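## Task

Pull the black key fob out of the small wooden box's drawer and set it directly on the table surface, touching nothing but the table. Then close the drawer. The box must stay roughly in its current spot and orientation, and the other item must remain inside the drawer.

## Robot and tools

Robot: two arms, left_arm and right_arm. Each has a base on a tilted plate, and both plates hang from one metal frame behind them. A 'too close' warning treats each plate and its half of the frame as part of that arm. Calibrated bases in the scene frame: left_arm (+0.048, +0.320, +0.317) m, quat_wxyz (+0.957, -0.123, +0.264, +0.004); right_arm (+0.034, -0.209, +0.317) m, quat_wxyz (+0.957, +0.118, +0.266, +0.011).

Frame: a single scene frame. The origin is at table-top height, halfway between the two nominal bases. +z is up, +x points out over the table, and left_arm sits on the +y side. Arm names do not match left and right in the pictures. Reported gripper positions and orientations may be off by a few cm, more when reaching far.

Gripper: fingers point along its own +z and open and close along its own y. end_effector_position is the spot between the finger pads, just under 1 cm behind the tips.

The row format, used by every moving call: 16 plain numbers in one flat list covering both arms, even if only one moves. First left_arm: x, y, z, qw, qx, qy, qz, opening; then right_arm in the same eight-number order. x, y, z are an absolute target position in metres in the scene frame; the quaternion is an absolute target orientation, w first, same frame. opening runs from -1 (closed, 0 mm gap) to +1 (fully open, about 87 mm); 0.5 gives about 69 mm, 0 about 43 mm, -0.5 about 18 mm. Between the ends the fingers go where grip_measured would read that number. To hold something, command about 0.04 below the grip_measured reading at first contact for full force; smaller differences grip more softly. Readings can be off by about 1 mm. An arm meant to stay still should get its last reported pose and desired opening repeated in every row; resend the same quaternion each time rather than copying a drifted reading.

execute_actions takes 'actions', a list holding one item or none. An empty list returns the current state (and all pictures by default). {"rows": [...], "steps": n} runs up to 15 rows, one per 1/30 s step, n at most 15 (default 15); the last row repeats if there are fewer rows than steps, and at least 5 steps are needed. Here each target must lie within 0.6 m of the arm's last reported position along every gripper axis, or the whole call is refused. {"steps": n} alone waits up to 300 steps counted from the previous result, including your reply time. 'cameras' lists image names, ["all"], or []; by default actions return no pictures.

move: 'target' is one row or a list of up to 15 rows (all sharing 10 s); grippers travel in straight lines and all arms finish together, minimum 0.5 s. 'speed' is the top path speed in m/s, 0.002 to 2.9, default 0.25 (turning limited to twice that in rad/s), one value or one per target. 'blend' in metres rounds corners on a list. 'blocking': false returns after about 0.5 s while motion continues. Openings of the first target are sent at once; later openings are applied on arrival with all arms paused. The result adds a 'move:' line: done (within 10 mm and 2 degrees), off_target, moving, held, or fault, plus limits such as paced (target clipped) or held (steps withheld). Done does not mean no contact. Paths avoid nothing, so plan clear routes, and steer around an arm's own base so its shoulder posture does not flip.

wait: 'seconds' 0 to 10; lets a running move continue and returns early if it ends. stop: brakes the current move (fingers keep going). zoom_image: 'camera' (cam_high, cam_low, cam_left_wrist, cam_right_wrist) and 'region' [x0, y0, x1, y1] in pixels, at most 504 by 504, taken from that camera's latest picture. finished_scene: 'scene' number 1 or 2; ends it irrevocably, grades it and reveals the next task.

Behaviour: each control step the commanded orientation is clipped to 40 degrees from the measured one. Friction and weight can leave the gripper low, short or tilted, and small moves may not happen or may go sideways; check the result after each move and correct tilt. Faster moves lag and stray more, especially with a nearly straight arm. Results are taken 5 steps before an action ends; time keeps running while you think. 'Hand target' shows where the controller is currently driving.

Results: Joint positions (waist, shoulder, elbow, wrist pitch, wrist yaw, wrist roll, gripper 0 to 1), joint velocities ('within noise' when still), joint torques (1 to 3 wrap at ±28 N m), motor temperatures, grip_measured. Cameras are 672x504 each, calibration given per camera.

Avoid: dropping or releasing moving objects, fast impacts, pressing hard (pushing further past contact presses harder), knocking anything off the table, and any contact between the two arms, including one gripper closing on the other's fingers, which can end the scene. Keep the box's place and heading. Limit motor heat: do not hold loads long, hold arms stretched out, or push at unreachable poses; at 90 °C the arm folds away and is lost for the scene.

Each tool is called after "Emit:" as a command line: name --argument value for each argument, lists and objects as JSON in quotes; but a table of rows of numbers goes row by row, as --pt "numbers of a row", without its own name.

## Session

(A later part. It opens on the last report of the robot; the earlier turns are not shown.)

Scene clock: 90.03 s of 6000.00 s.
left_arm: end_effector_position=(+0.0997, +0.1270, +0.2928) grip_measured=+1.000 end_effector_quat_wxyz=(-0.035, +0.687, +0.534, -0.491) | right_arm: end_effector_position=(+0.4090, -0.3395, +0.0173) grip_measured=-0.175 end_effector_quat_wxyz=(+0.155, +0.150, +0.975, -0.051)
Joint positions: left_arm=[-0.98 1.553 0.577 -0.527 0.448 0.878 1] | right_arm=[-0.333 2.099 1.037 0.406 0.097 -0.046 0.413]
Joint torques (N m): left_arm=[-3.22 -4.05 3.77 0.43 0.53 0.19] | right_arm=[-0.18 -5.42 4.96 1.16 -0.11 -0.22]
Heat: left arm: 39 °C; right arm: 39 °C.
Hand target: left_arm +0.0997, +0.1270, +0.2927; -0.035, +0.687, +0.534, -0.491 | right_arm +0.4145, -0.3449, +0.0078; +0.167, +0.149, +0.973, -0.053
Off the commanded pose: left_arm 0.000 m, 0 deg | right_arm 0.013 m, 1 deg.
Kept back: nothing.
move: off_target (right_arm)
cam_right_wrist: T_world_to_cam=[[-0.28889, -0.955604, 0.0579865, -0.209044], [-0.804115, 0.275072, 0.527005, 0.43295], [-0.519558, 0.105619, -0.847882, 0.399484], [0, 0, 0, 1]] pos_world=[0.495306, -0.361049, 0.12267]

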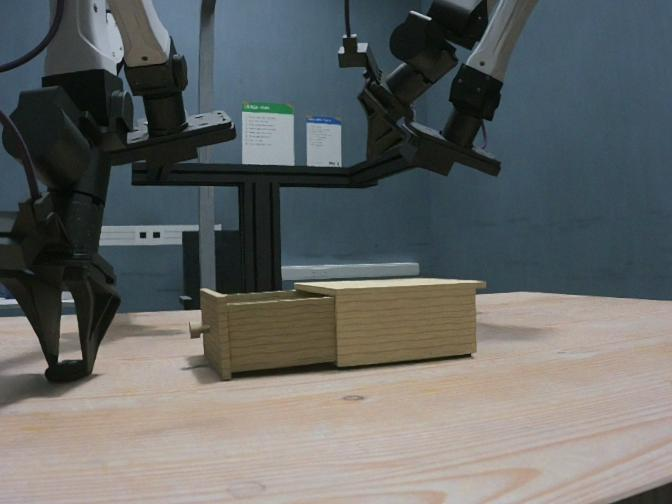

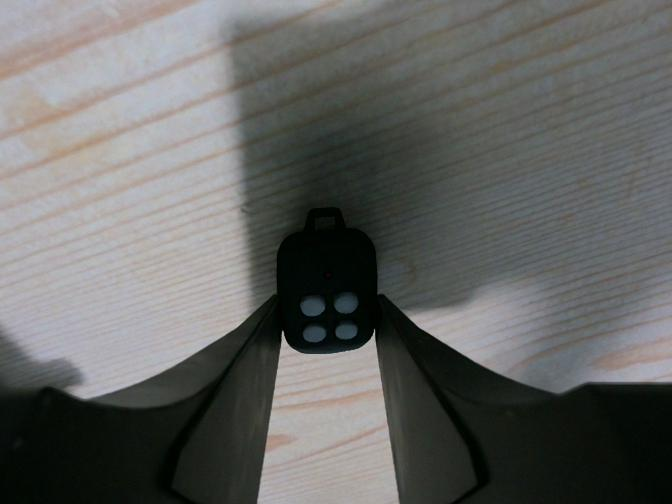

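Emit:
execute_actions --actions '[{"rows":[[0.0997,0.1270,0.2928,-0.035,0.687,0.534,-0.491,1.0,0.4145,-0.345,0.011,0.1673,0.1495,0.9730,-0.0526,-0.25],[0.0997,0.1270,0.2928,-0.035,0.687,0.534,-0.491,1.0,0.4145,-0.345,0.013,0.1673,0.1495,0.9730,-0.0526,-0.25],[0.0997,0.1270,0.2928,-0.035,0.687,0.534,-0.491,1.0,0.4145,-0.345,0.014,0.1673,0.1495,0.9730,-0.0526,-0.22],[0.0997,0.1270,0.2928,-0.035,0.687,0.534,-0.491,1.0,0.4145,-0.345,0.014,0.1673,0.1495,0.9730,-0.0526,-0.20],[0.0997,0.1270,0.2928,-0.035,0.687,0.534,-0.491,1.0,0.4145,-0.345,0.014,0.1673,0.1495,0.9730,-0.0526,-0.185],[0.0997,0.1270,0.2928,-0.035,0.687,0.534,-0.491,1.0,0.4145,-0.345,0.014,0.1673,0.1495,0.9730,-0.0526,-0.17],[0.0997,0.1270,0.2928,-0.035,0.687,0.534,-0.491,1.0,0.4145,-0.345,0.014,0.1673,0.1495,0.9730,-0.0526,-0.155],[0.0997,0.1270,0.2928,-0.035,0.687,0.534,-0.491,1.0,0.4145,-0.345,0.014,0.1673,0.1495,0.9730,-0.0526,-0.13],[0.0997,0.1270,0.2928,-0.035,0.687,0.534,-0.491,1.0,0.4145,-0.345,0.014,0.1673,0.1495,0.9730,-0.0526,-0.09],[0.0997,0.1270,0.2928,-0.035,0.687,0.534,-0.491,1.0,0.4145,-0.345,0.014,0.1673,0.1495,0.9730,-0.0526,-0.04],[0.0997,0.1270,0.2928,-0.035,0.687,0.534,-0.491,1.0,0.4145,-0.345,0.014,0.1673,0.1495,0.9730,-0.0526,0.02],[0.0997,0.1270,0.2928,-0.035,0.687,0.534,-0.491,1.0,0.4145,-0.345,0.014,0.1673,0.1495,0.9730,-0.0526,0.08],[0.0997,0.1270,0.2928,-0.035,0.687,0.534,-0.491,1.0,0.4145,-0.345,0.014,0.1673,0.1495,0.9730,-0.0526,0.14],[0.0997,0.1270,0.2928,-0.035,0.687,0.534,-0.491,1.0,0.4145,-0.345,0.014,0.1673,0.1495,0.9730,-0.0526,0.20]],"steps":15}]'

Emit:
execute_actions --actions '[{"steps":12}]' --cameras '["cam_right_wrist","cam_low"]'

Scene clock: 91.00 s of 6000.00 s.
left_arm: end_effector_position=(+0.0997, +0.1270, +0.2928) grip_measured=+1.000 end_effector_quat_wxyz=(-0.035, +0.687, +0.534, -0.491) | right_arm: end_effector_position=(+0.4093, -0.3399, +0.0173) grip_measured=-0.064 end_effector_quat_wxyz=(+0.156, +0.150, +0.975, -0.051)
Joint positions: left_arm=[-0.98 1.553 0.577 -0.527 0.448 0.878 1] | right_arm=[-0.334 2.099 1.037 0.408 0.097 -0.046 0.468]
Joint velocities: left_arm=[within noise] | right_arm=[-0.027 0.002 -0.007 0.037 0.066 0.037 0.51]
Joint torques (N m): left_arm=[-3.17 -4.14 3.78 0.42 0.53 0.17] | right_arm=[-0.09 -7.35 3.37 1.01 -0.05 -0.24]
Heat: left arm: 39 °C; right arm: 39 °C.
Steps of this call (1-19: nothing new was sent; 20-29: this action's first 10). Readings (end_effector_position of left_arm | right_arm):
20: (+0.0997, +0.1270, +0.2928) | (+0.4090, -0.3395, +0.0173)
21: (+0.0997, +0.1270, +0.2928) | (+0.4090, -0.3395, +0.0173)
23: (+0.0997, +0.1270, +0.2928) | (+0.4089, -0.3395, +0.0173)
27: (+0.0997, +0.1270, +0.2928) | (+0.4091, -0.3395, +0.0173)
29: the state above

Scene clock: 91.40 s of 6000.00 s.
left_arm: end_effector_position=(+0.0997, +0.1270, +0.2928) grip_measured=+1.000 end_effector_quat_wxyz=(-0.035, +0.687, +0.534, -0.491) | right_arm: end_effector_position=(+0.4104, -0.3407, +0.0175) grip_measured=+0.200 end_effector_quat_wxyz=(+0.158, +0.151, +0.974, -0.052)
Joint positions: left_arm=[-0.98 1.553 0.577 -0.527 0.448 0.878 1] | right_arm=[-0.335 2.099 1.037 0.413 0.097 -0.046 0.6]
Joint torques (N m): left_arm=[-3.15 -4.11 3.78 0.42 0.53 0.19] | right_arm=[-0.01 -7.38 3.36 0.97 -0.09 -0.24]
Heat: left arm: 39 °C; right arm: 39 °C.
Hand target: left_arm +0.0997, +0.1270, +0.2927; -0.035, +0.687, +0.534, -0.491 | right_arm +0.4144, -0.3449, +0.0143; +0.167, +0.150, +0.973, -0.053
Off the commanded pose: left_arm 0.000 m, 0 deg | right_arm 0.007 m, 1 deg.
Steps of this call (1-5: your previous action's last 5; 6-12: nothing new was sent). Readings (end_effector_position of left_arm | right_arm):
1: (+0.0997, +0.1270, +0.2928) | (+0.4096, -0.3403, +0.0174)
2: (+0.0997, +0.1270, +0.2928) | (+0.4099, -0.3404, +0.0174)
4: (+0.0997, +0.1270, +0.2928) | (+0.4101, -0.3406, +0.0175)
8: (+0.0997, +0.1270, +0.2928) | (+0.4103, -0.3407, +0.0175)
12: the state above
cam_right_wrist: T_world_to_cam=[[-0.290611, -0.955064, 0.058286, -0.208861], [-0.807101, 0.277396, 0.52119, 0.436305], [-0.513938, 0.104421, -0.851448, 0.397875], [0, 0, 0, 1]] pos_world=[0.495928, -0.362052, 0.123546]
Images, in order (width x height): cam_low 672x504, cam_right_wrist 672x504.

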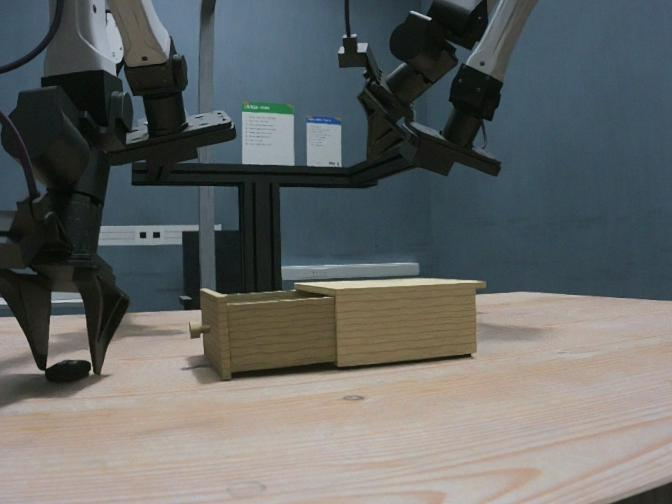

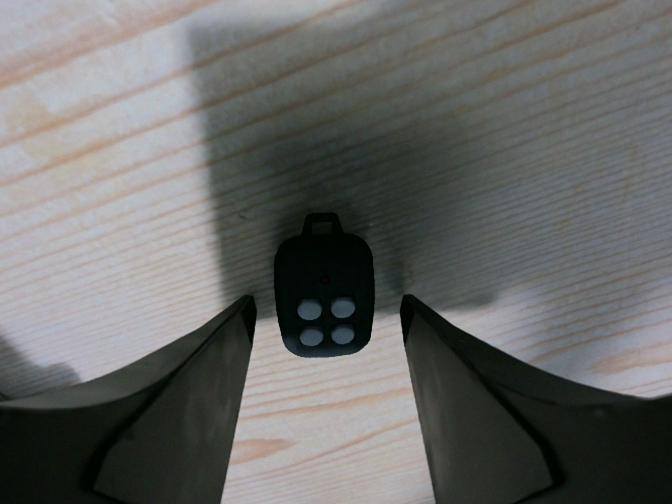

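Emit:
move --pt "0.0997 0.1270 0.2928 -0.035 0.687 0.534 -0.491 1.0 0.4145 -0.345 0.07 0.1673 0.1495 0.9730 -0.0526 0.2" --pt "0.0997 0.1270 0.2928 -0.035 0.687 0.534 -0.491 1.0 0.410 -0.265 0.13 0.171 0.0301 0.9698 0.171 0.2" --speed '[0.1,0.2]' --blend 0.01 --cameras '["cam_high","cam_low","cam_right_wrist"]'

Scene clock: 95.00 s of 6000.00 s.
left_arm: end_effector_position=(+0.0997, +0.1270, +0.2928) grip_measured=+1.000 end_effector_quat_wxyz=(-0.035, +0.687, +0.534, -0.491) | right_arm: end_effector_position=(+0.3978, -0.2659, +0.1155) grip_measured=+0.200 end_effector_quat_wxyz=(+0.149, +0.043, +0.973, +0.168)
Joint positions: left_arm=[-0.98 1.553 0.577 -0.527 0.448 0.878 1] | right_arm=[-0.335 1.74 0.897 0.063 -0.355 -0.208 0.6]
Joint torques (N m): left_arm=[-3.19 -4.07 3.73 0.43 0.54 0.18] | right_arm=[1.72 -11.34 3.54 0.51 -0.4 -0.28]
Motor temperatures (°C): left_arm=[27 37 39 29 25 27 23] | right_arm=[26 40 31 32 28 29 29]
Heat: left arm: 39 °C; right arm: 40 °C.
Hand target: left_arm +0.0997, +0.1270, +0.2927; -0.035, +0.687, +0.534, -0.491 | right_arm +0.4098, -0.2649, +0.1295; +0.171, +0.030, +0.970, +0.171
Off the commanded pose: left_arm 0.000 m, 0 deg | right_arm 0.019 m, 3 deg.
Kept back: nothing.
move: off_target (right_arm)
cam_right_wrist: T_world_to_cam=[[-0.0136685, -0.941632, -0.336366, -0.207783], [-0.842688, -0.170228, 0.510784, 0.250603], [-0.538229, 0.290433, -0.791175, 0.519165], [0, 0, 0, 1]] pos_world=[0.48777, -0.303778, 0.212855]

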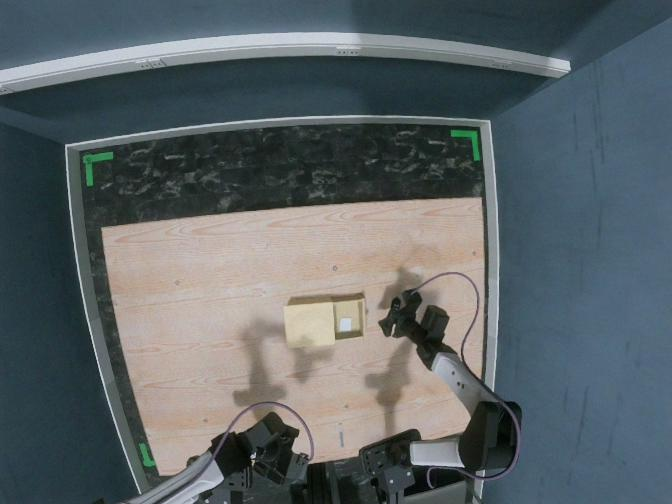

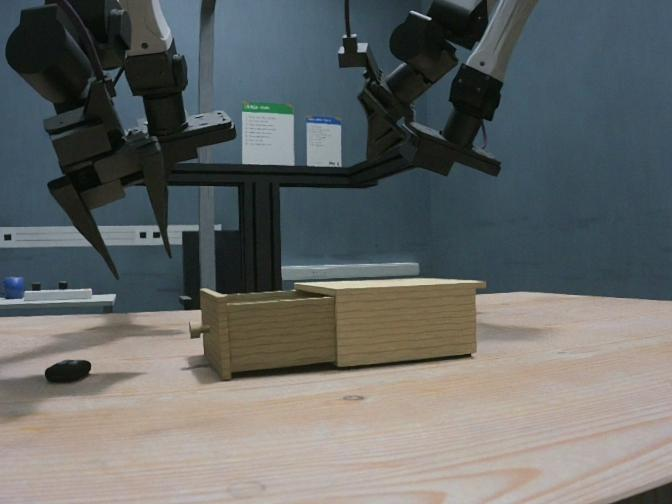

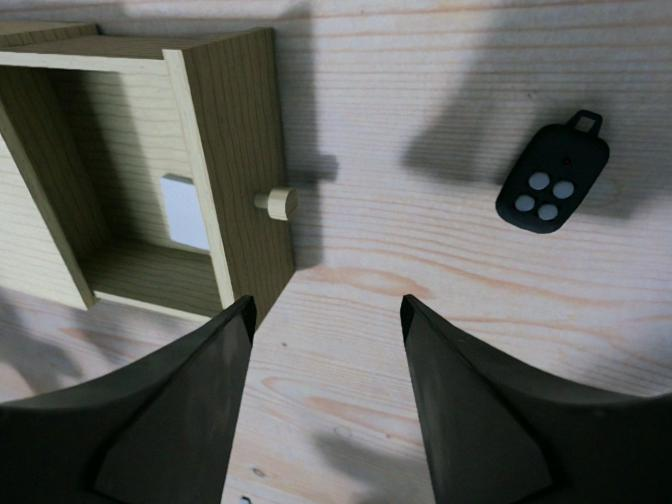

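Emit:
move --target '[0.40,0.19,0.18,0.171,-0.0301,0.9698,-0.171,-1.0,0.406,-0.250,0.033,0.171,0.0301,0.9698,0.171,-1.0]' --speed 0.35

Scene clock: 99.60 s of 6000.00 s.
left_arm: end_effector_position=(+0.3917, +0.1871, +0.1828) grip_measured=-0.993 end_effector_quat_wxyz=(+0.163, -0.021, +0.970, -0.182) | right_arm: end_effector_position=(+0.4006, -0.2529, +0.0370) grip_measured=-0.973 end_effector_quat_wxyz=(+0.164, +0.033, +0.971, +0.171)
Joint positions: left_arm=[-0.351 1.603 0.714 0.176 -0.111 -0.185 0.003] | right_arm=[-0.316 2.052 0.971 0.329 -0.357 -0.209 0.013]
Joint torques (N m): left_arm=[-2.5 -6.02 5.18 1.51 -0.06 0.09] | right_arm=[1.92 -6.78 3.23 0.82 -0.24 -0.14]
Heat: left arm: 38 °C; right arm: 40 °C.
Hand target: left_arm +0.3999, +0.1901, +0.1802; +0.171, -0.030, +0.970, -0.171 | right_arm +0.4057, -0.2500, +0.0332; +0.171, +0.030, +0.970, +0.171
Off the commanded pose: left_arm 0.009 m, 2 deg | right_arm 0.007 m, 1 deg.
Kept back: nothing.
move: done
cam_left_wrist: T_world_to_cam=[[-0.0176923, -0.937719, 0.346945, 0.11694], [-0.868171, 0.186529, 0.459877, 0.24575], [-0.49595, -0.293071, -0.8174, 0.539499], [0, 0, 0, 1]] pos_world=[0.482986, 0.221929, 0.2874]
cam_right_wrist: T_world_to_cam=[[0.0116965, -0.940919, -0.338429, -0.23181], [-0.856159, -0.184274, 0.482738, 0.298232], [-0.516581, 0.284103, -0.807731, 0.445153], [0, 0, 0, 1]] pos_world=[0.488003, -0.289627, 0.137145]

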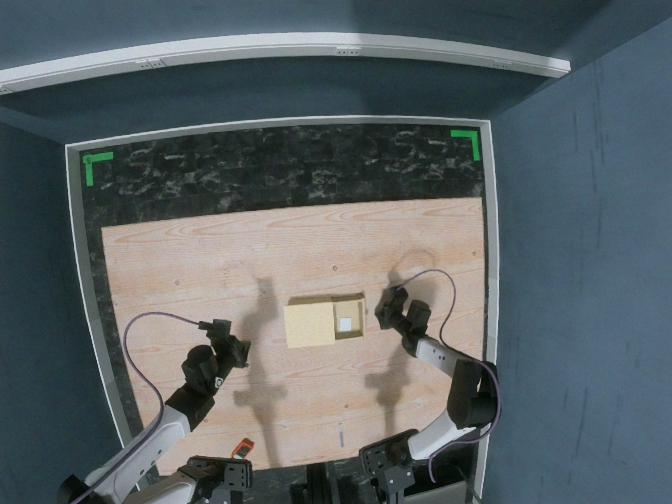

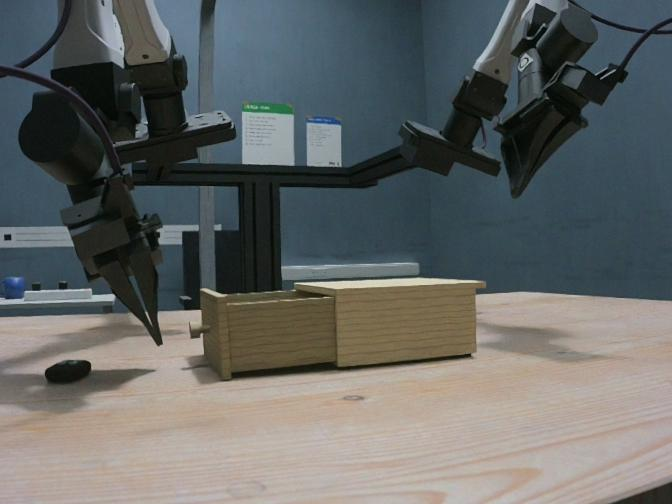

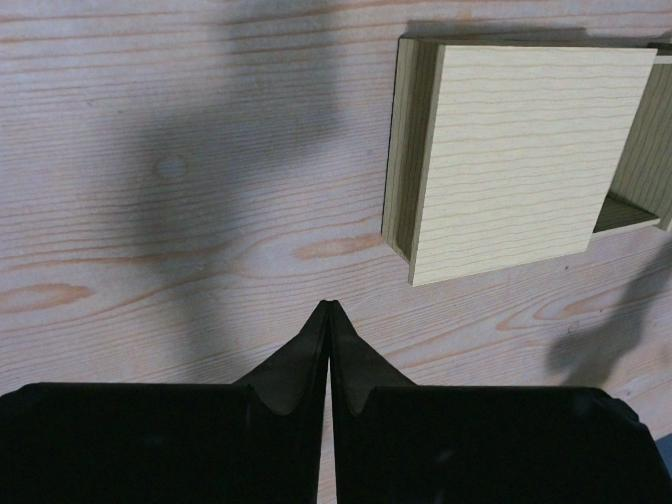

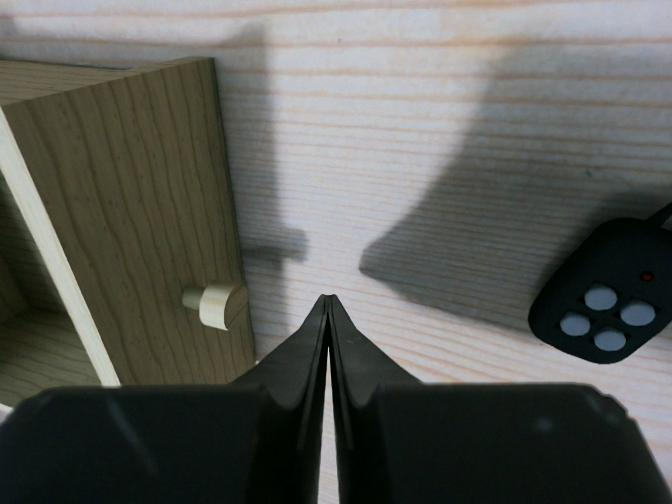

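Emit:
move --target '[0.40,0.118,0.031,0.171,-0.0301,0.9698,-0.171,-1.0,0.406,-0.235,0.033,0.171,0.0301,0.9698,0.171,-1.0]' --speed 0.2

Scene clock: 102.73 s of 6000.00 s.
left_arm: end_effector_position=(+0.3975, +0.1196, +0.0329) grip_measured=-0.993 end_effector_quat_wxyz=(+0.165, -0.027, +0.970, -0.177) | right_arm: end_effector_position=(+0.4103, -0.2398, +0.0390) grip_measured=-0.973 end_effector_quat_wxyz=(+0.174, +0.029, +0.969, +0.171)
Joint positions: left_arm=[-0.355 2.312 1.001 0.601 -0.125 -0.198 0.003] | right_arm=[-0.276 2.052 0.971 0.358 -0.334 -0.185 0.013]
Joint torques (N m): left_arm=[-5.33 -8.08 2.24 1.48 -0.03 0.11] | right_arm=[2.13 -6.57 1.48 0.88 -0.17 -0.07]
Heat: left arm: 38 °C; right arm: 39 °C.
Hand target: left_arm +0.4000, +0.1181, +0.0311; +0.171, -0.030, +0.970, -0.171 | right_arm +0.4057, -0.2350, +0.0332; +0.171, +0.030, +0.970, +0.171
Off the commanded pose: left_arm 0.004 m, 1 deg | right_arm 0.009 m, 0 deg.
Kept back: nothing.
move: done
cam_left_wrist: T_world_to_cam=[[-0.00471248, -0.940007, 0.341123, 0.101095], [-0.870716, 0.171613, 0.460871, 0.335069], [-0.491763, -0.29485, -0.819288, 0.398519], [0, 0, 0, 1]] pos_world=[0.488204, 0.155031, 0.137593]
cam_right_wrist: T_world_to_cam=[[0.0231865, -0.941299, -0.336775, -0.223918], [-0.865957, -0.187247, 0.463743, 0.311993], [-0.499581, 0.28088, -0.819466, 0.440725], [0, 0, 0, 1]] pos_world=[0.495543, -0.276145, 0.141065]

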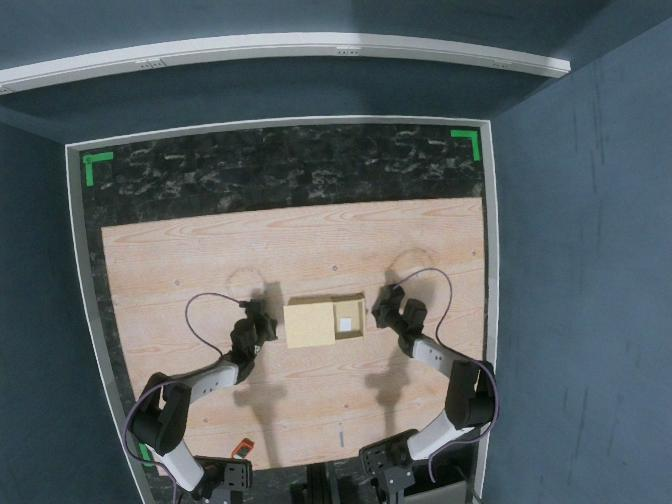

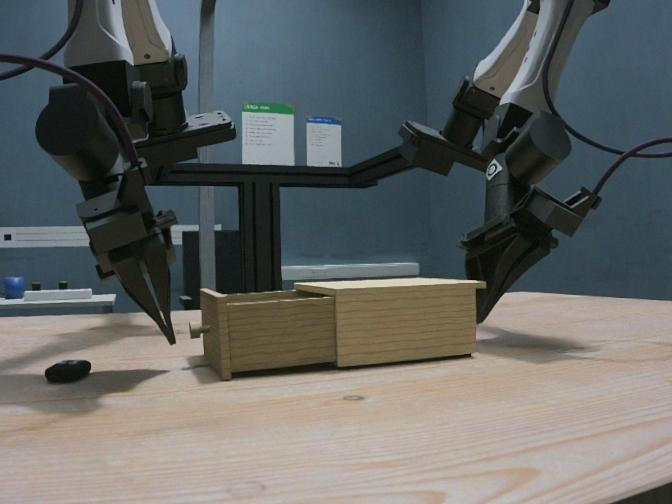

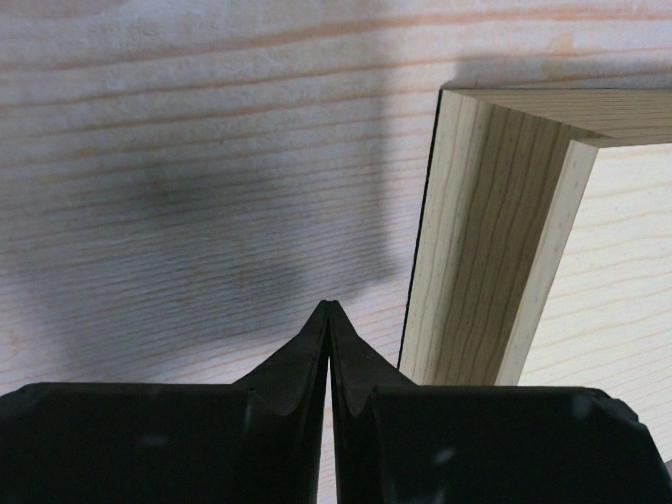

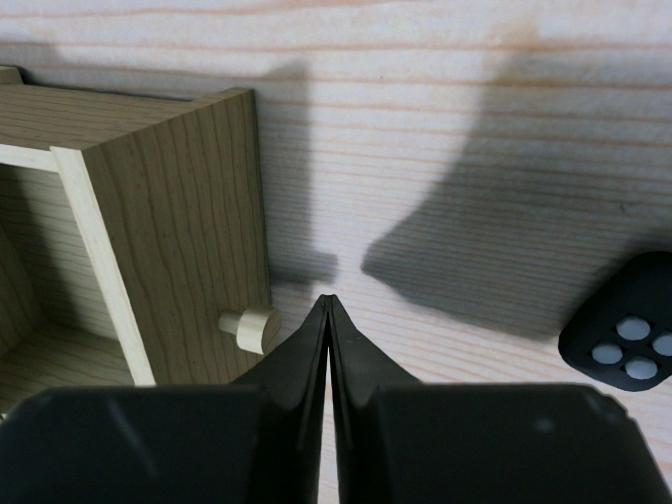

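Emit:
move --pt "0.40 0.113 0.031 0.171 -0.0301 0.9698 -0.171 -1.0 0.393 -0.230 0.031 0.171 0.0301 0.9698 0.171 -1.0" --pt "0.40 0.113 0.031 0.171 -0.0301 0.9698 -0.171 -1.0 0.393 -0.200 0.031 0.171 0.0301 0.9698 0.171 -1.0" --speed 0.06

Scene clock: 104.47 s of 6000.00 s.
left_arm: end_effector_position=(+0.4014, +0.1141, +0.0357) grip_measured=-0.993 end_effector_quat_wxyz=(+0.170, -0.028, +0.969, -0.179) | right_arm: end_effector_position=(+0.3950, -0.2210, +0.0324) grip_measured=-0.973 end_effector_quat_wxyz=(+0.171, +0.033, +0.974, +0.143)
Joint positions: left_arm=[-0.368 2.312 1.01 0.602 -0.134 -0.205 0.003] | right_arm=[-0.21 2.067 0.891 0.47 -0.227 -0.141 0.013]
Joint torques (N m): left_arm=[-5.33 -7.54 2.4 1.47 -0.03 0.11] | right_arm=[4.21 -6.37 0.96 0.92 -0.57 0]
Heat: left arm: 39 °C; right arm: 39 °C.
Hand target: left_arm +0.4000, +0.1130, +0.0312; +0.171, -0.030, +0.970, -0.171 | right_arm +0.3925, -0.2005, +0.0316; +0.170, +0.030, +0.970, +0.171
Off the commanded pose: left_arm 0.005 m, 1 deg | right_arm 0.021 m, 3 deg.
Kept back: nothing.
move: off_target (right_arm)
cam_left_wrist: T_world_to_cam=[[-0.00540259, -0.938874, 0.344219, 0.095067], [-0.876158, 0.170361, 0.450916, 0.340788], [-0.481995, -0.299154, -0.823522, 0.39792], [0, 0, 0, 1]] pos_world=[0.490893, 0.150238, 0.141305]
cam_right_wrist: T_world_to_cam=[[0.00527268, -0.958607, -0.284685, -0.206443], [-0.862872, -0.148244, 0.483193, 0.312088], [-0.505395, 0.243099, -0.827937, 0.416642], [0, 0, 0, 1]] pos_world=[0.480949, -0.252918, 0.135383]

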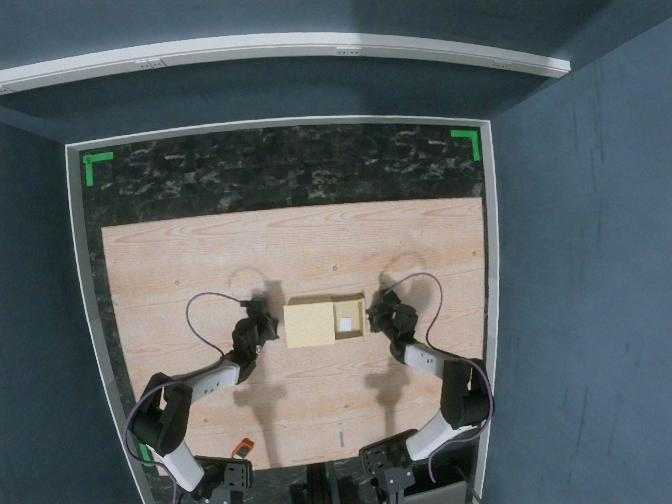

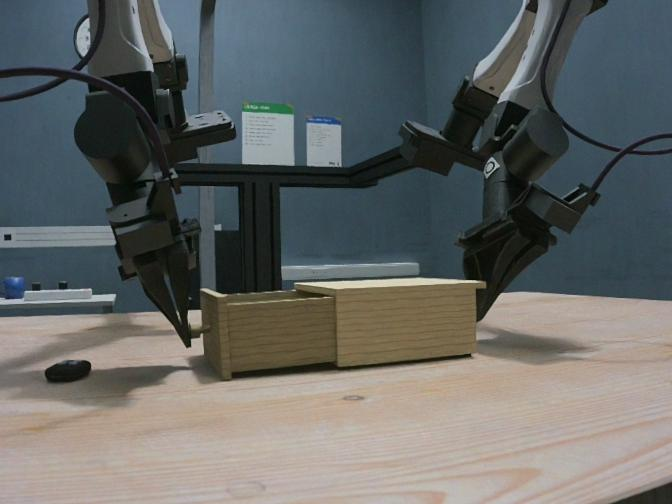

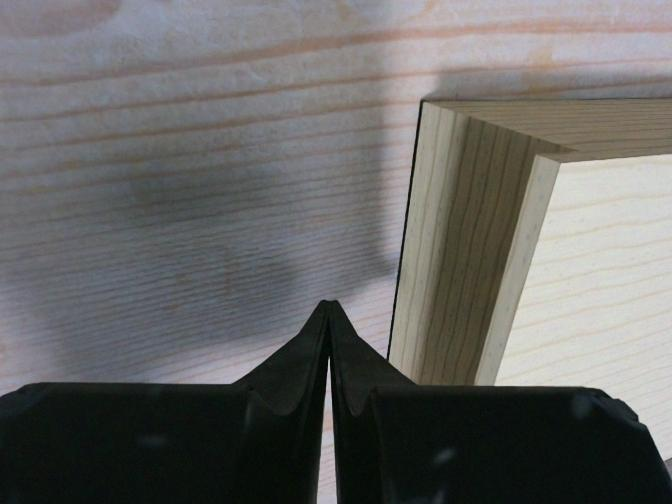

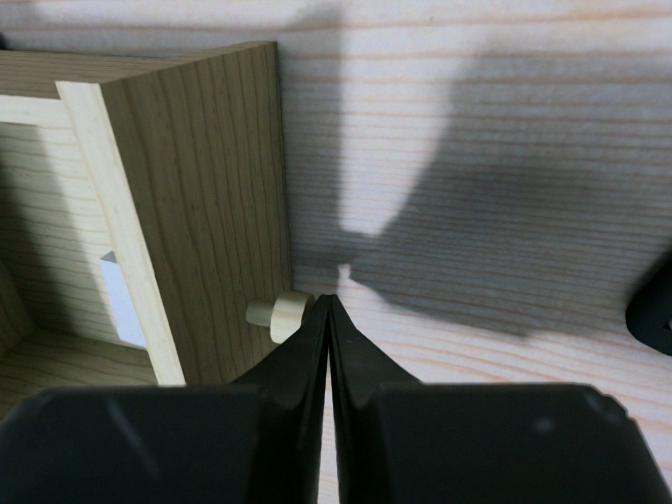

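Emit:
move --target '[0.40,0.113,0.031,0.171,-0.0301,0.9698,-0.171,-1.0,0.393,-0.180,0.031,0.171,0.0301,0.9698,0.171,-1.0]' --speed 0.06 --cameras '["cam_low","cam_right_wrist"]'

Scene clock: 105.43 s of 6000.00 s.
left_arm: end_effector_position=(+0.4014, +0.1142, +0.0357) grip_measured=-0.993 end_effector_quat_wxyz=(+0.170, -0.028, +0.969, -0.179) | right_arm: end_effector_position=(+0.3964, -0.2076, +0.0315) grip_measured=-0.973 end_effector_quat_wxyz=(+0.172, +0.034, +0.976, +0.131)
Joint positions: left_arm=[-0.368 2.312 1.01 0.602 -0.135 -0.205 0.003] | right_arm=[-0.161 2.077 0.88 0.503 -0.166 -0.11 0.013]
Joint torques (N m): left_arm=[-5.34 -7.53 2.39 1.47 -0.04 0.11] | right_arm=[5.24 -5.98 0.84 0.89 -0.72 0.07]
Heat: left arm: 39 °C; right arm: 39 °C.
Hand target: left_arm +0.4000, +0.1130, +0.0312; +0.171, -0.030, +0.970, -0.171 | right_arm +0.3921, -0.1809, +0.0319; +0.170, +0.030, +0.970, +0.171
Off the commanded pose: left_arm 0.005 m, 1 deg | right_arm 0.028 m, 5 deg.
Kept back: nothing.
move: off_target (right_arm)
cam_right_wrist: T_world_to_cam=[[-0.00110113, -0.964905, -0.262596, -0.193337], [-0.864915, -0.130883, 0.484553, 0.320173], [-0.501917, 0.227657, -0.834417, 0.408952], [0, 0, 0, 1]] pos_world=[0.48197, -0.237747, 0.135326]

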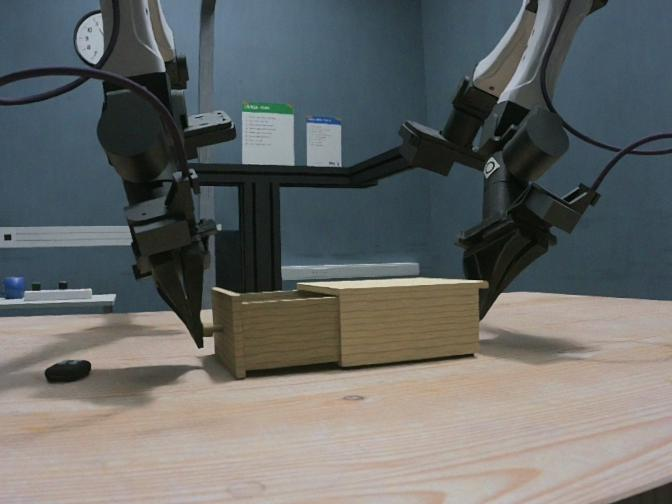

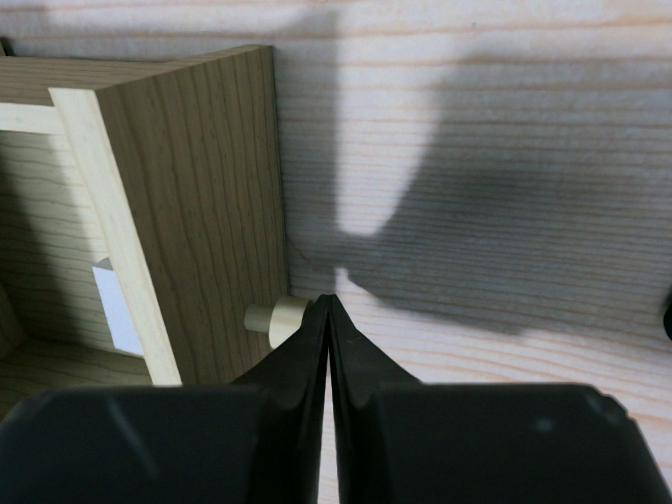

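Emit:
move --target '[0.40,0.113,0.031,0.171,-0.0301,0.9698,-0.171,-1.0,0.391,-0.145,0.031,0.171,0.0301,0.9698,0.171,-1.0]' --speed 0.08 --cameras '["cam_low","cam_right_wrist"]'

Scene clock: 106.47 s of 6000.00 s.
left_arm: end_effector_position=(+0.4014, +0.1142, +0.0357) grip_measured=-0.993 end_effector_quat_wxyz=(+0.170, -0.028, +0.969, -0.179) | right_arm: end_effector_position=(+0.3967, -0.1701, +0.0313) grip_measured=-0.973 end_effector_quat_wxyz=(+0.175, +0.034, +0.974, +0.136)
Joint positions: left_arm=[-0.368 2.312 1.01 0.602 -0.135 -0.205 0.003] | right_arm=[-0.062 2.107 0.87 0.557 -0.1 -0.044 0.013]
Joint torques (N m): left_arm=[-5.34 -7.5 2.4 1.48 -0.04 0.12] | right_arm=[5.7 -5.9 0.68 0.9 -0.66 0.08]
Heat: left arm: 39 °C; right arm: 39 °C.
Hand target: left_arm +0.4000, +0.1130, +0.0312; +0.171, -0.030, +0.970, -0.171 | right_arm +0.3903, -0.1459, +0.0318; +0.170, +0.030, +0.970, +0.171
Off the commanded pose: left_arm 0.005 m, 1 deg | right_arm 0.026 m, 4 deg.
Kept back: nothing.
move: off_target (right_arm)
cam_right_wrist: T_world_to_cam=[[0.000857267, -0.962281, -0.272055, -0.157232], [-0.867632, -0.135984, 0.478251, 0.325839], [-0.497207, 0.235634, -0.835022, 0.399913], [0, 0, 0, 1]] pos_world=[0.481683, -0.201226, 0.135328]

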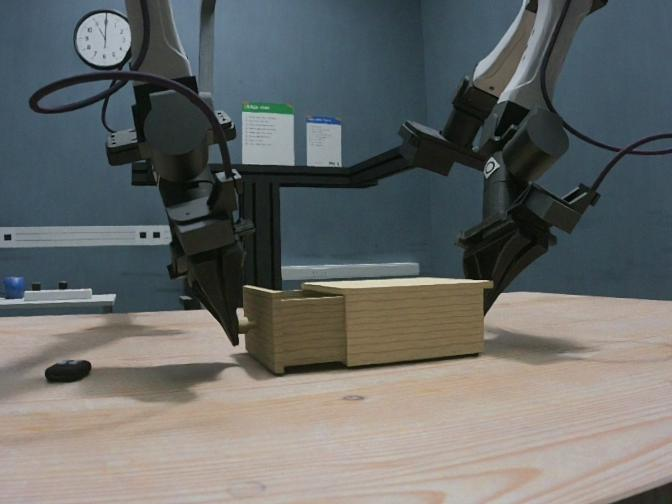

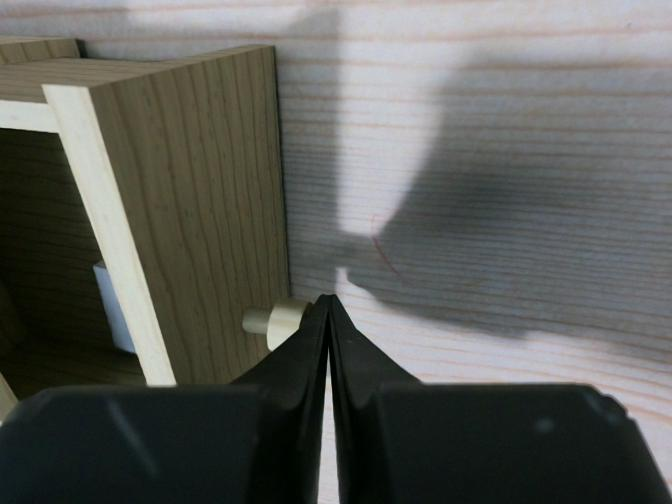

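Emit:
move --target '[0.40,0.113,0.031,0.171,-0.0301,0.9698,-0.171,-1.0,0.390,-0.105,0.031,0.171,0.0301,0.9698,0.171,-1.0]' --speed 0.08 --cameras '["cam_low","cam_right_wrist"]'

Scene clock: 107.53 s of 6000.00 s.
left_arm: end_effector_position=(+0.4016, +0.1150, +0.0354) grip_measured=-0.993 end_effector_quat_wxyz=(+0.170, -0.029, +0.969, -0.176) | right_arm: end_effector_position=(+0.3922, -0.1328, +0.0301) grip_measured=-0.973 end_effector_quat_wxyz=(+0.173, +0.036, +0.975, +0.131)
Joint positions: left_arm=[-0.368 2.312 1.01 0.602 -0.14 -0.205 0.003] | right_arm=[0.046 2.147 0.868 0.6 -0.006 0.025 0.013]
Joint torques (N m): left_arm=[-5.31 -7.51 2.37 1.47 0.01 0.11] | right_arm=[6.68 -5.7 2.03 0.92 -0.7 0.12]
Heat: left arm: 39 °C; right arm: 39 °C.
Hand target: left_arm +0.4000, +0.1130, +0.0312; +0.171, -0.030, +0.970, -0.171 | right_arm +0.3890, -0.1060, +0.0321; +0.170, +0.030, +0.970, +0.170
Off the commanded pose: left_arm 0.005 m, 1 deg | right_arm 0.028 m, 5 deg.
Kept back: nothing.
move: off_target (right_arm)
cam_right_wrist: T_world_to_cam=[[-0.00422153, -0.964755, -0.263115, -0.120298], [-0.865884, -0.128093, 0.483567, 0.327711], [-0.500227, 0.229868, -0.834826, 0.38828], [0, 0, 0, 1]] pos_world=[0.47748, -0.163334, 0.134024]

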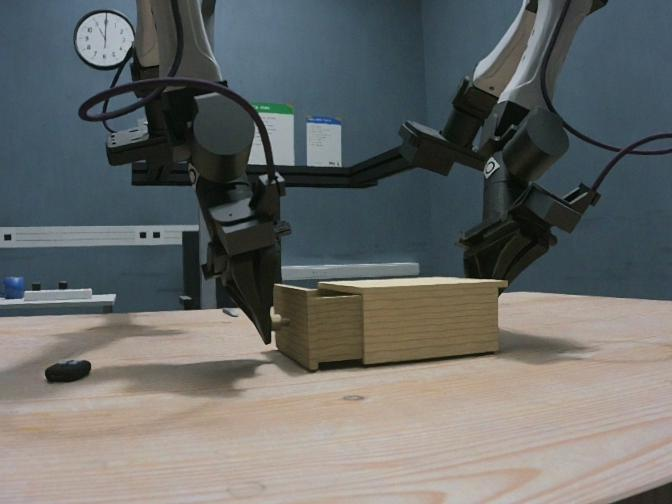

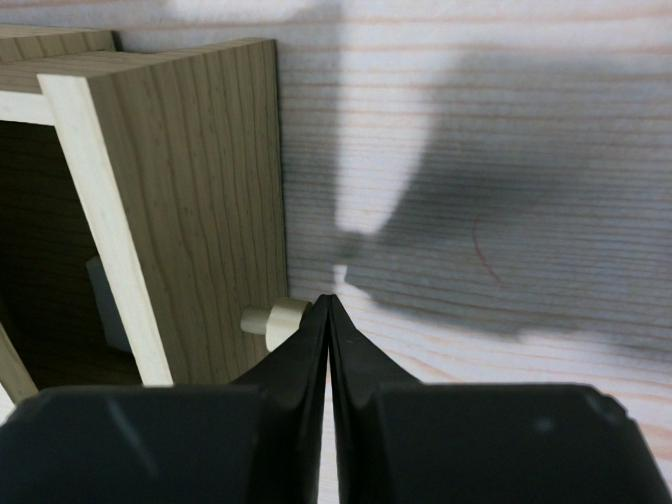

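Emit:
move --target '[0.40,0.095,0.031,0.171,-0.0301,0.9698,-0.171,-1.0,0.391,-0.080,0.031,0.171,0.0301,0.9698,0.171,-1.0]' --speed 0.06 --cameras '["cam_low","cam_right_wrist","cam_high"]'

Scene clock: 108.60 s of 6000.00 s.
left_arm: end_effector_position=(+0.4041, +0.1174, +0.0296) grip_measured=-0.993 end_effector_quat_wxyz=(+0.175, -0.031, +0.973, -0.145) | right_arm: end_effector_position=(+0.3920, -0.1119, +0.0286) grip_measured=-0.973 end_effector_quat_wxyz=(+0.171, +0.038, +0.977, +0.124)
Joint positions: left_arm=[-0.385 2.334 1.037 0.591 -0.217 -0.21 0.003] | right_arm=[0.109 2.176 0.89 0.6 0.059 0.067 0.013]
Joint torques (N m): left_arm=[-7.66 -7.28 3.28 1.43 0.42 -0.13] | right_arm=[7.53 -5.91 2.37 0.94 -0.81 0.08]
Heat: left arm: 39 °C; right arm: 39 °C.
Hand target: left_arm +0.3994, +0.0957, +0.0318; +0.171, -0.030, +0.970, -0.171 | right_arm +0.3898, -0.0811, +0.0325; +0.170, +0.030, +0.970, +0.170
Off the commanded pose: left_arm 0.023 m, 3 deg | right_arm 0.032 m, 6 deg.
Kept back: nothing.
move: off_target (left_arm, right_arm)
cam_right_wrist: T_world_to_cam=[[-0.0112958, -0.968245, -0.249746, -0.0986105], [-0.863459, -0.116516, 0.490777, 0.331111], [-0.504292, 0.221189, -0.834725, 0.382695], [0, 0, 0, 1]] pos_world=[0.477777, -0.141548, 0.132316]
Images, in order (width x height): cam_high 672x504, cam_low 672x504, cam_right_wrist 672x504.

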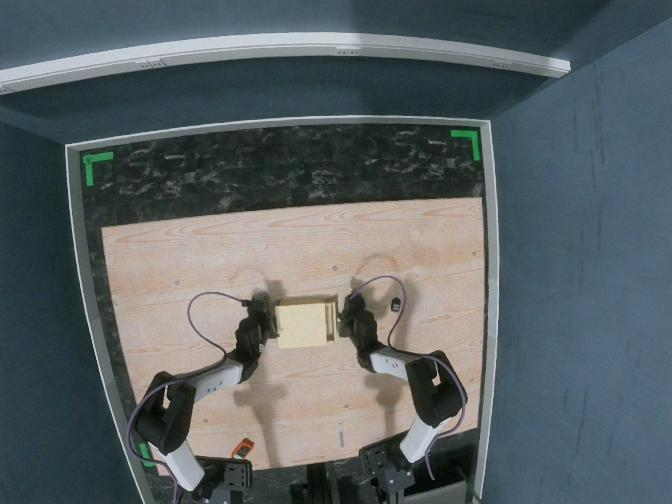

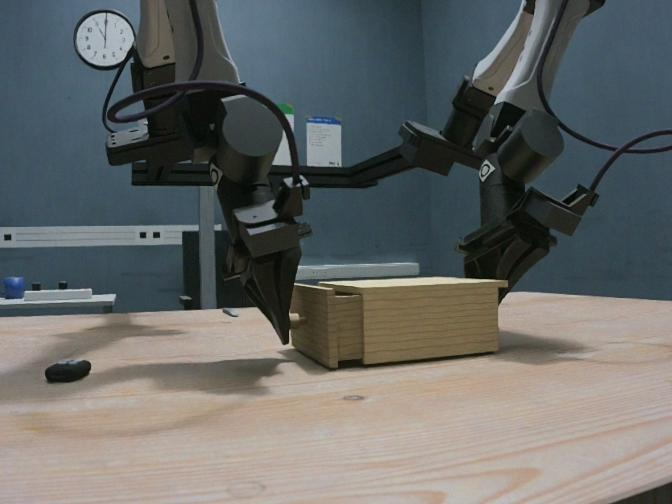

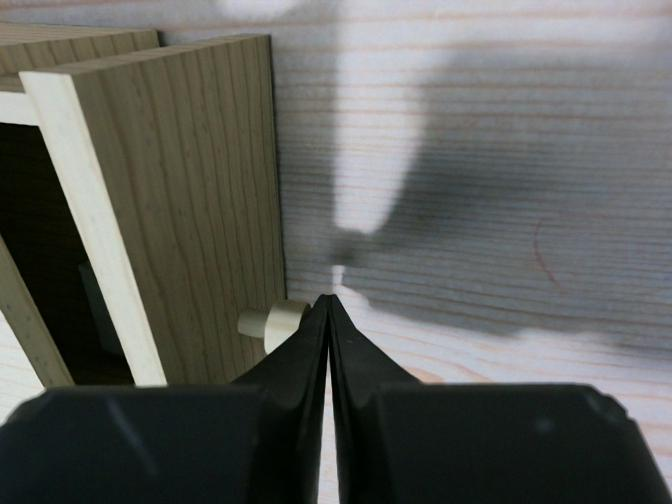

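Emit:
move --target '[0.40,0.090,0.034,0.171,-0.0301,0.9698,-0.171,-1.0,0.391,-0.053,0.033,0.171,0.0301,0.9698,0.171,-1.0]' --speed 0.06 --cameras '["cam_low","cam_right_wrist"]'

Scene clock: 109.57 s of 6000.00 s.
left_arm: end_effector_position=(+0.4037, +0.1182, +0.0297) grip_measured=-0.993 end_effector_quat_wxyz=(+0.175, -0.033, +0.975, -0.134) | right_arm: end_effector_position=(+0.3929, -0.0903, +0.0294) grip_measured=-0.974 end_effector_quat_wxyz=(+0.172, +0.039, +0.977, +0.116)
Joint positions: left_arm=[-0.393 2.334 1.04 0.583 -0.245 -0.215 0.003] | right_arm=[0.175 2.2 0.913 0.6 0.127 0.109 0.013]
Joint torques (N m): left_arm=[-8.23 -7.62 3.3 1.39 0.57 -0.18] | right_arm=[8.46 -5.79 2.74 0.94 -0.89 0.13]
Heat: left arm: 39 °C; right arm: 39 °C.
Hand target: left_arm +0.3991, +0.0911, +0.0351; +0.170, -0.030, +0.970, -0.171 | right_arm +0.3895, -0.0547, +0.0349; +0.170, +0.030, +0.970, +0.170
Off the commanded pose: left_arm 0.029 m, 4 deg | right_arm 0.038 m, 6 deg.
Kept back: nothing.
move: off_target (left_arm, right_arm)
cam_right_wrist: T_world_to_cam=[[-0.0170629, -0.971975, -0.234463, -0.0760059], [-0.865217, -0.103172, 0.490668, 0.335927], [-0.501107, 0.211234, -0.839209, 0.37705], [0, 0, 0, 1]] pos_world=[0.478296, -0.118863, 0.133775]

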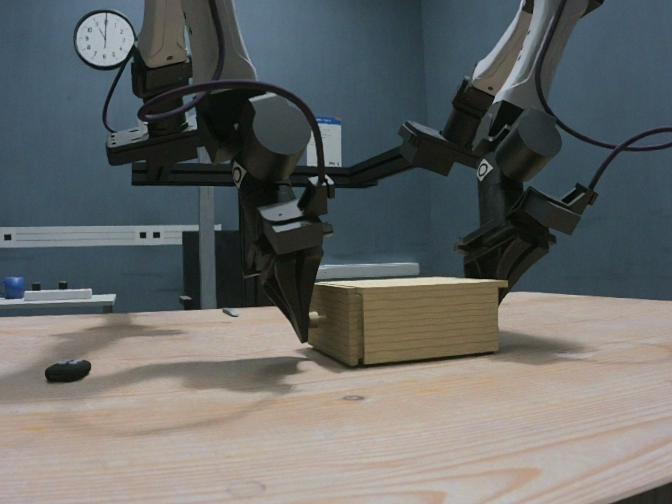

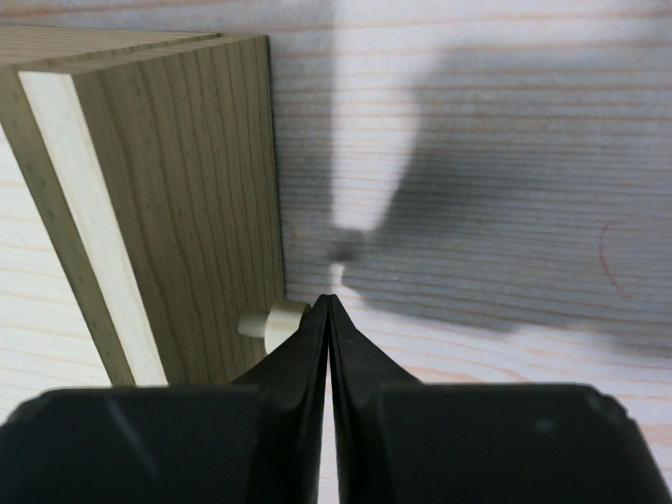

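Emit:
move --target '[0.40,0.088,0.034,0.171,-0.0301,0.9698,-0.171,-1.0,0.391,-0.037,0.034,0.171,0.0301,0.9698,0.171,-1.0]' --speed 0.05

Scene clock: 110.60 s of 6000.00 s.
left_arm: end_effector_position=(+0.4036, +0.1187, +0.0296) grip_measured=-0.993 end_effector_quat_wxyz=(+0.174, -0.033, +0.976, -0.130) | right_arm: end_effector_position=(+0.3931, -0.0828, +0.0289) grip_measured=-0.974 end_effector_quat_wxyz=(+0.174, +0.041, +0.979, +0.100)
Joint positions: left_arm=[-0.395 2.334 1.042 0.578 -0.254 -0.217 0.003] | right_arm=[0.21 2.215 0.928 0.597 0.187 0.129 0.013]
Joint torques (N m): left_arm=[-8.43 -7.46 3.37 1.42 0.59 -0.21] | right_arm=[9.22 -5.87 3.21 0.91 -1.17 0.22]
Heat: left arm: 40 °C; right arm: 39 °C.
Hand target: left_arm +0.3989, +0.0894, +0.0353; +0.170, -0.030, +0.970, -0.170 | right_arm +0.3889, -0.0396, +0.0369; +0.169, +0.030, +0.971, +0.169
Off the commanded pose: left_arm 0.031 m, 5 deg | right_arm 0.046 m, 8 deg.
Kept back: nothing.
move: off_target (left_arm, right_arm)
cam_left_wrist: T_world_to_cam=[[0.0207843, -0.967282, 0.252851, 0.0968814], [-0.880602, 0.10204, 0.46274, 0.354295], [-0.473401, -0.232279, -0.849669, 0.384765], [0, 0, 0, 1]] pos_world=[0.492127, 0.146932, 0.13848]
cam_right_wrist: T_world_to_cam=[[-0.02572, -0.978633, -0.203999, -0.0668096], [-0.866368, -0.0799891, 0.492958, 0.339363], [-0.498743, 0.189417, -0.845799, 0.372579], [0, 0, 0, 1]] pos_world=[0.478117, -0.10881, 0.134206]

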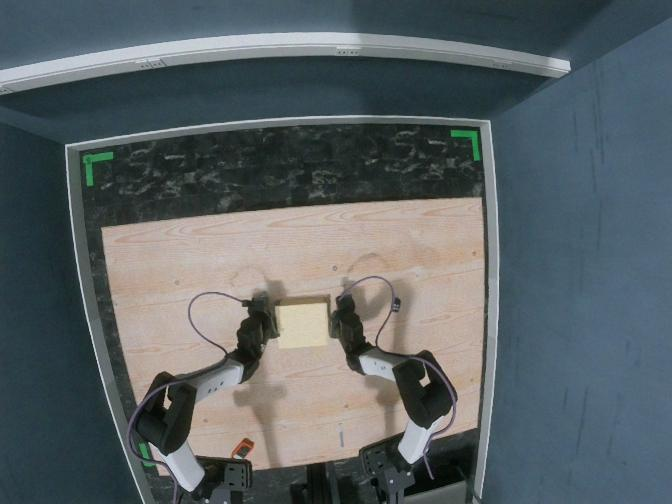

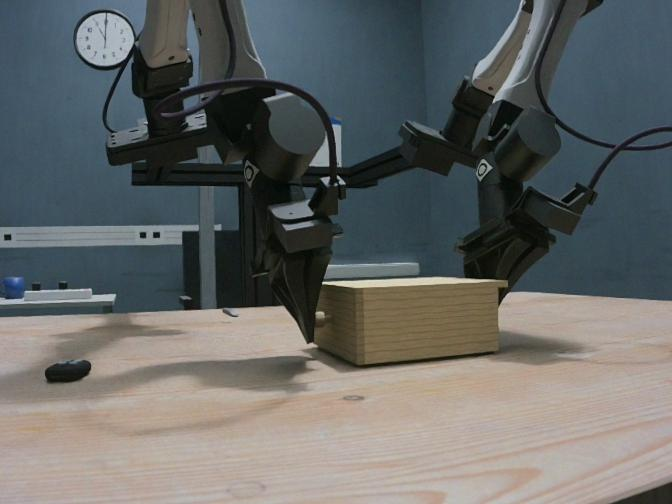

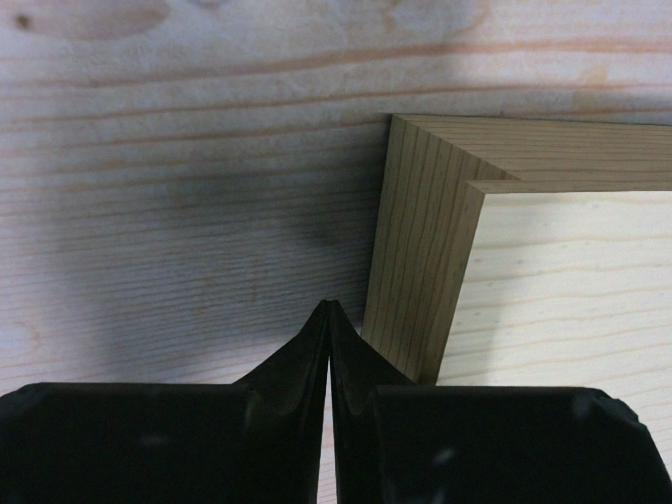

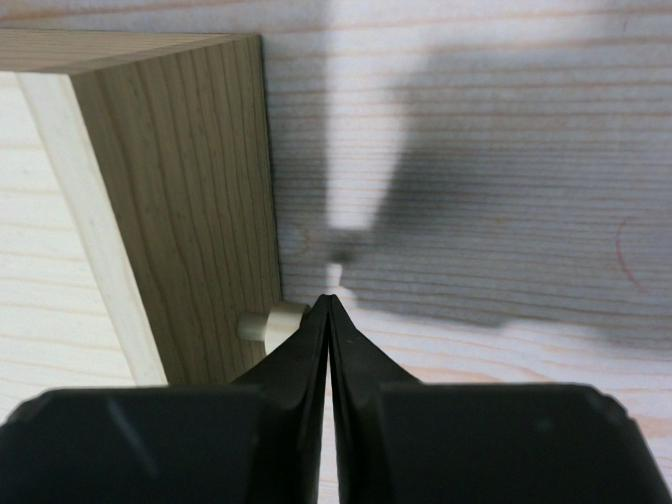

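Emit:
zoom_image --camera "cam_low" --region '[290, 260, 520, 380]'

Emit:
zoom_image --camera "cam_high" --region '[240, 270, 370, 370]'

Scaled by 2.191 (camera's finer frame: 960x720).

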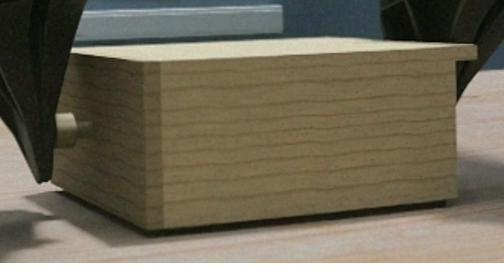

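Scaled by 3.877 (camera's finer frame: 960x720).

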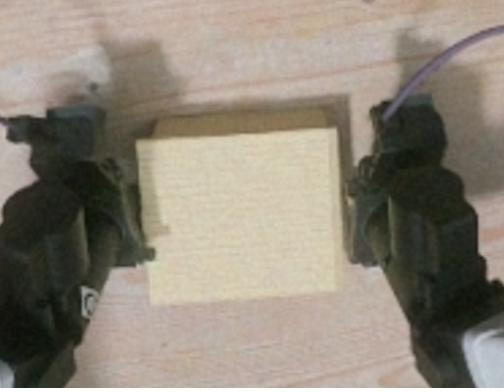

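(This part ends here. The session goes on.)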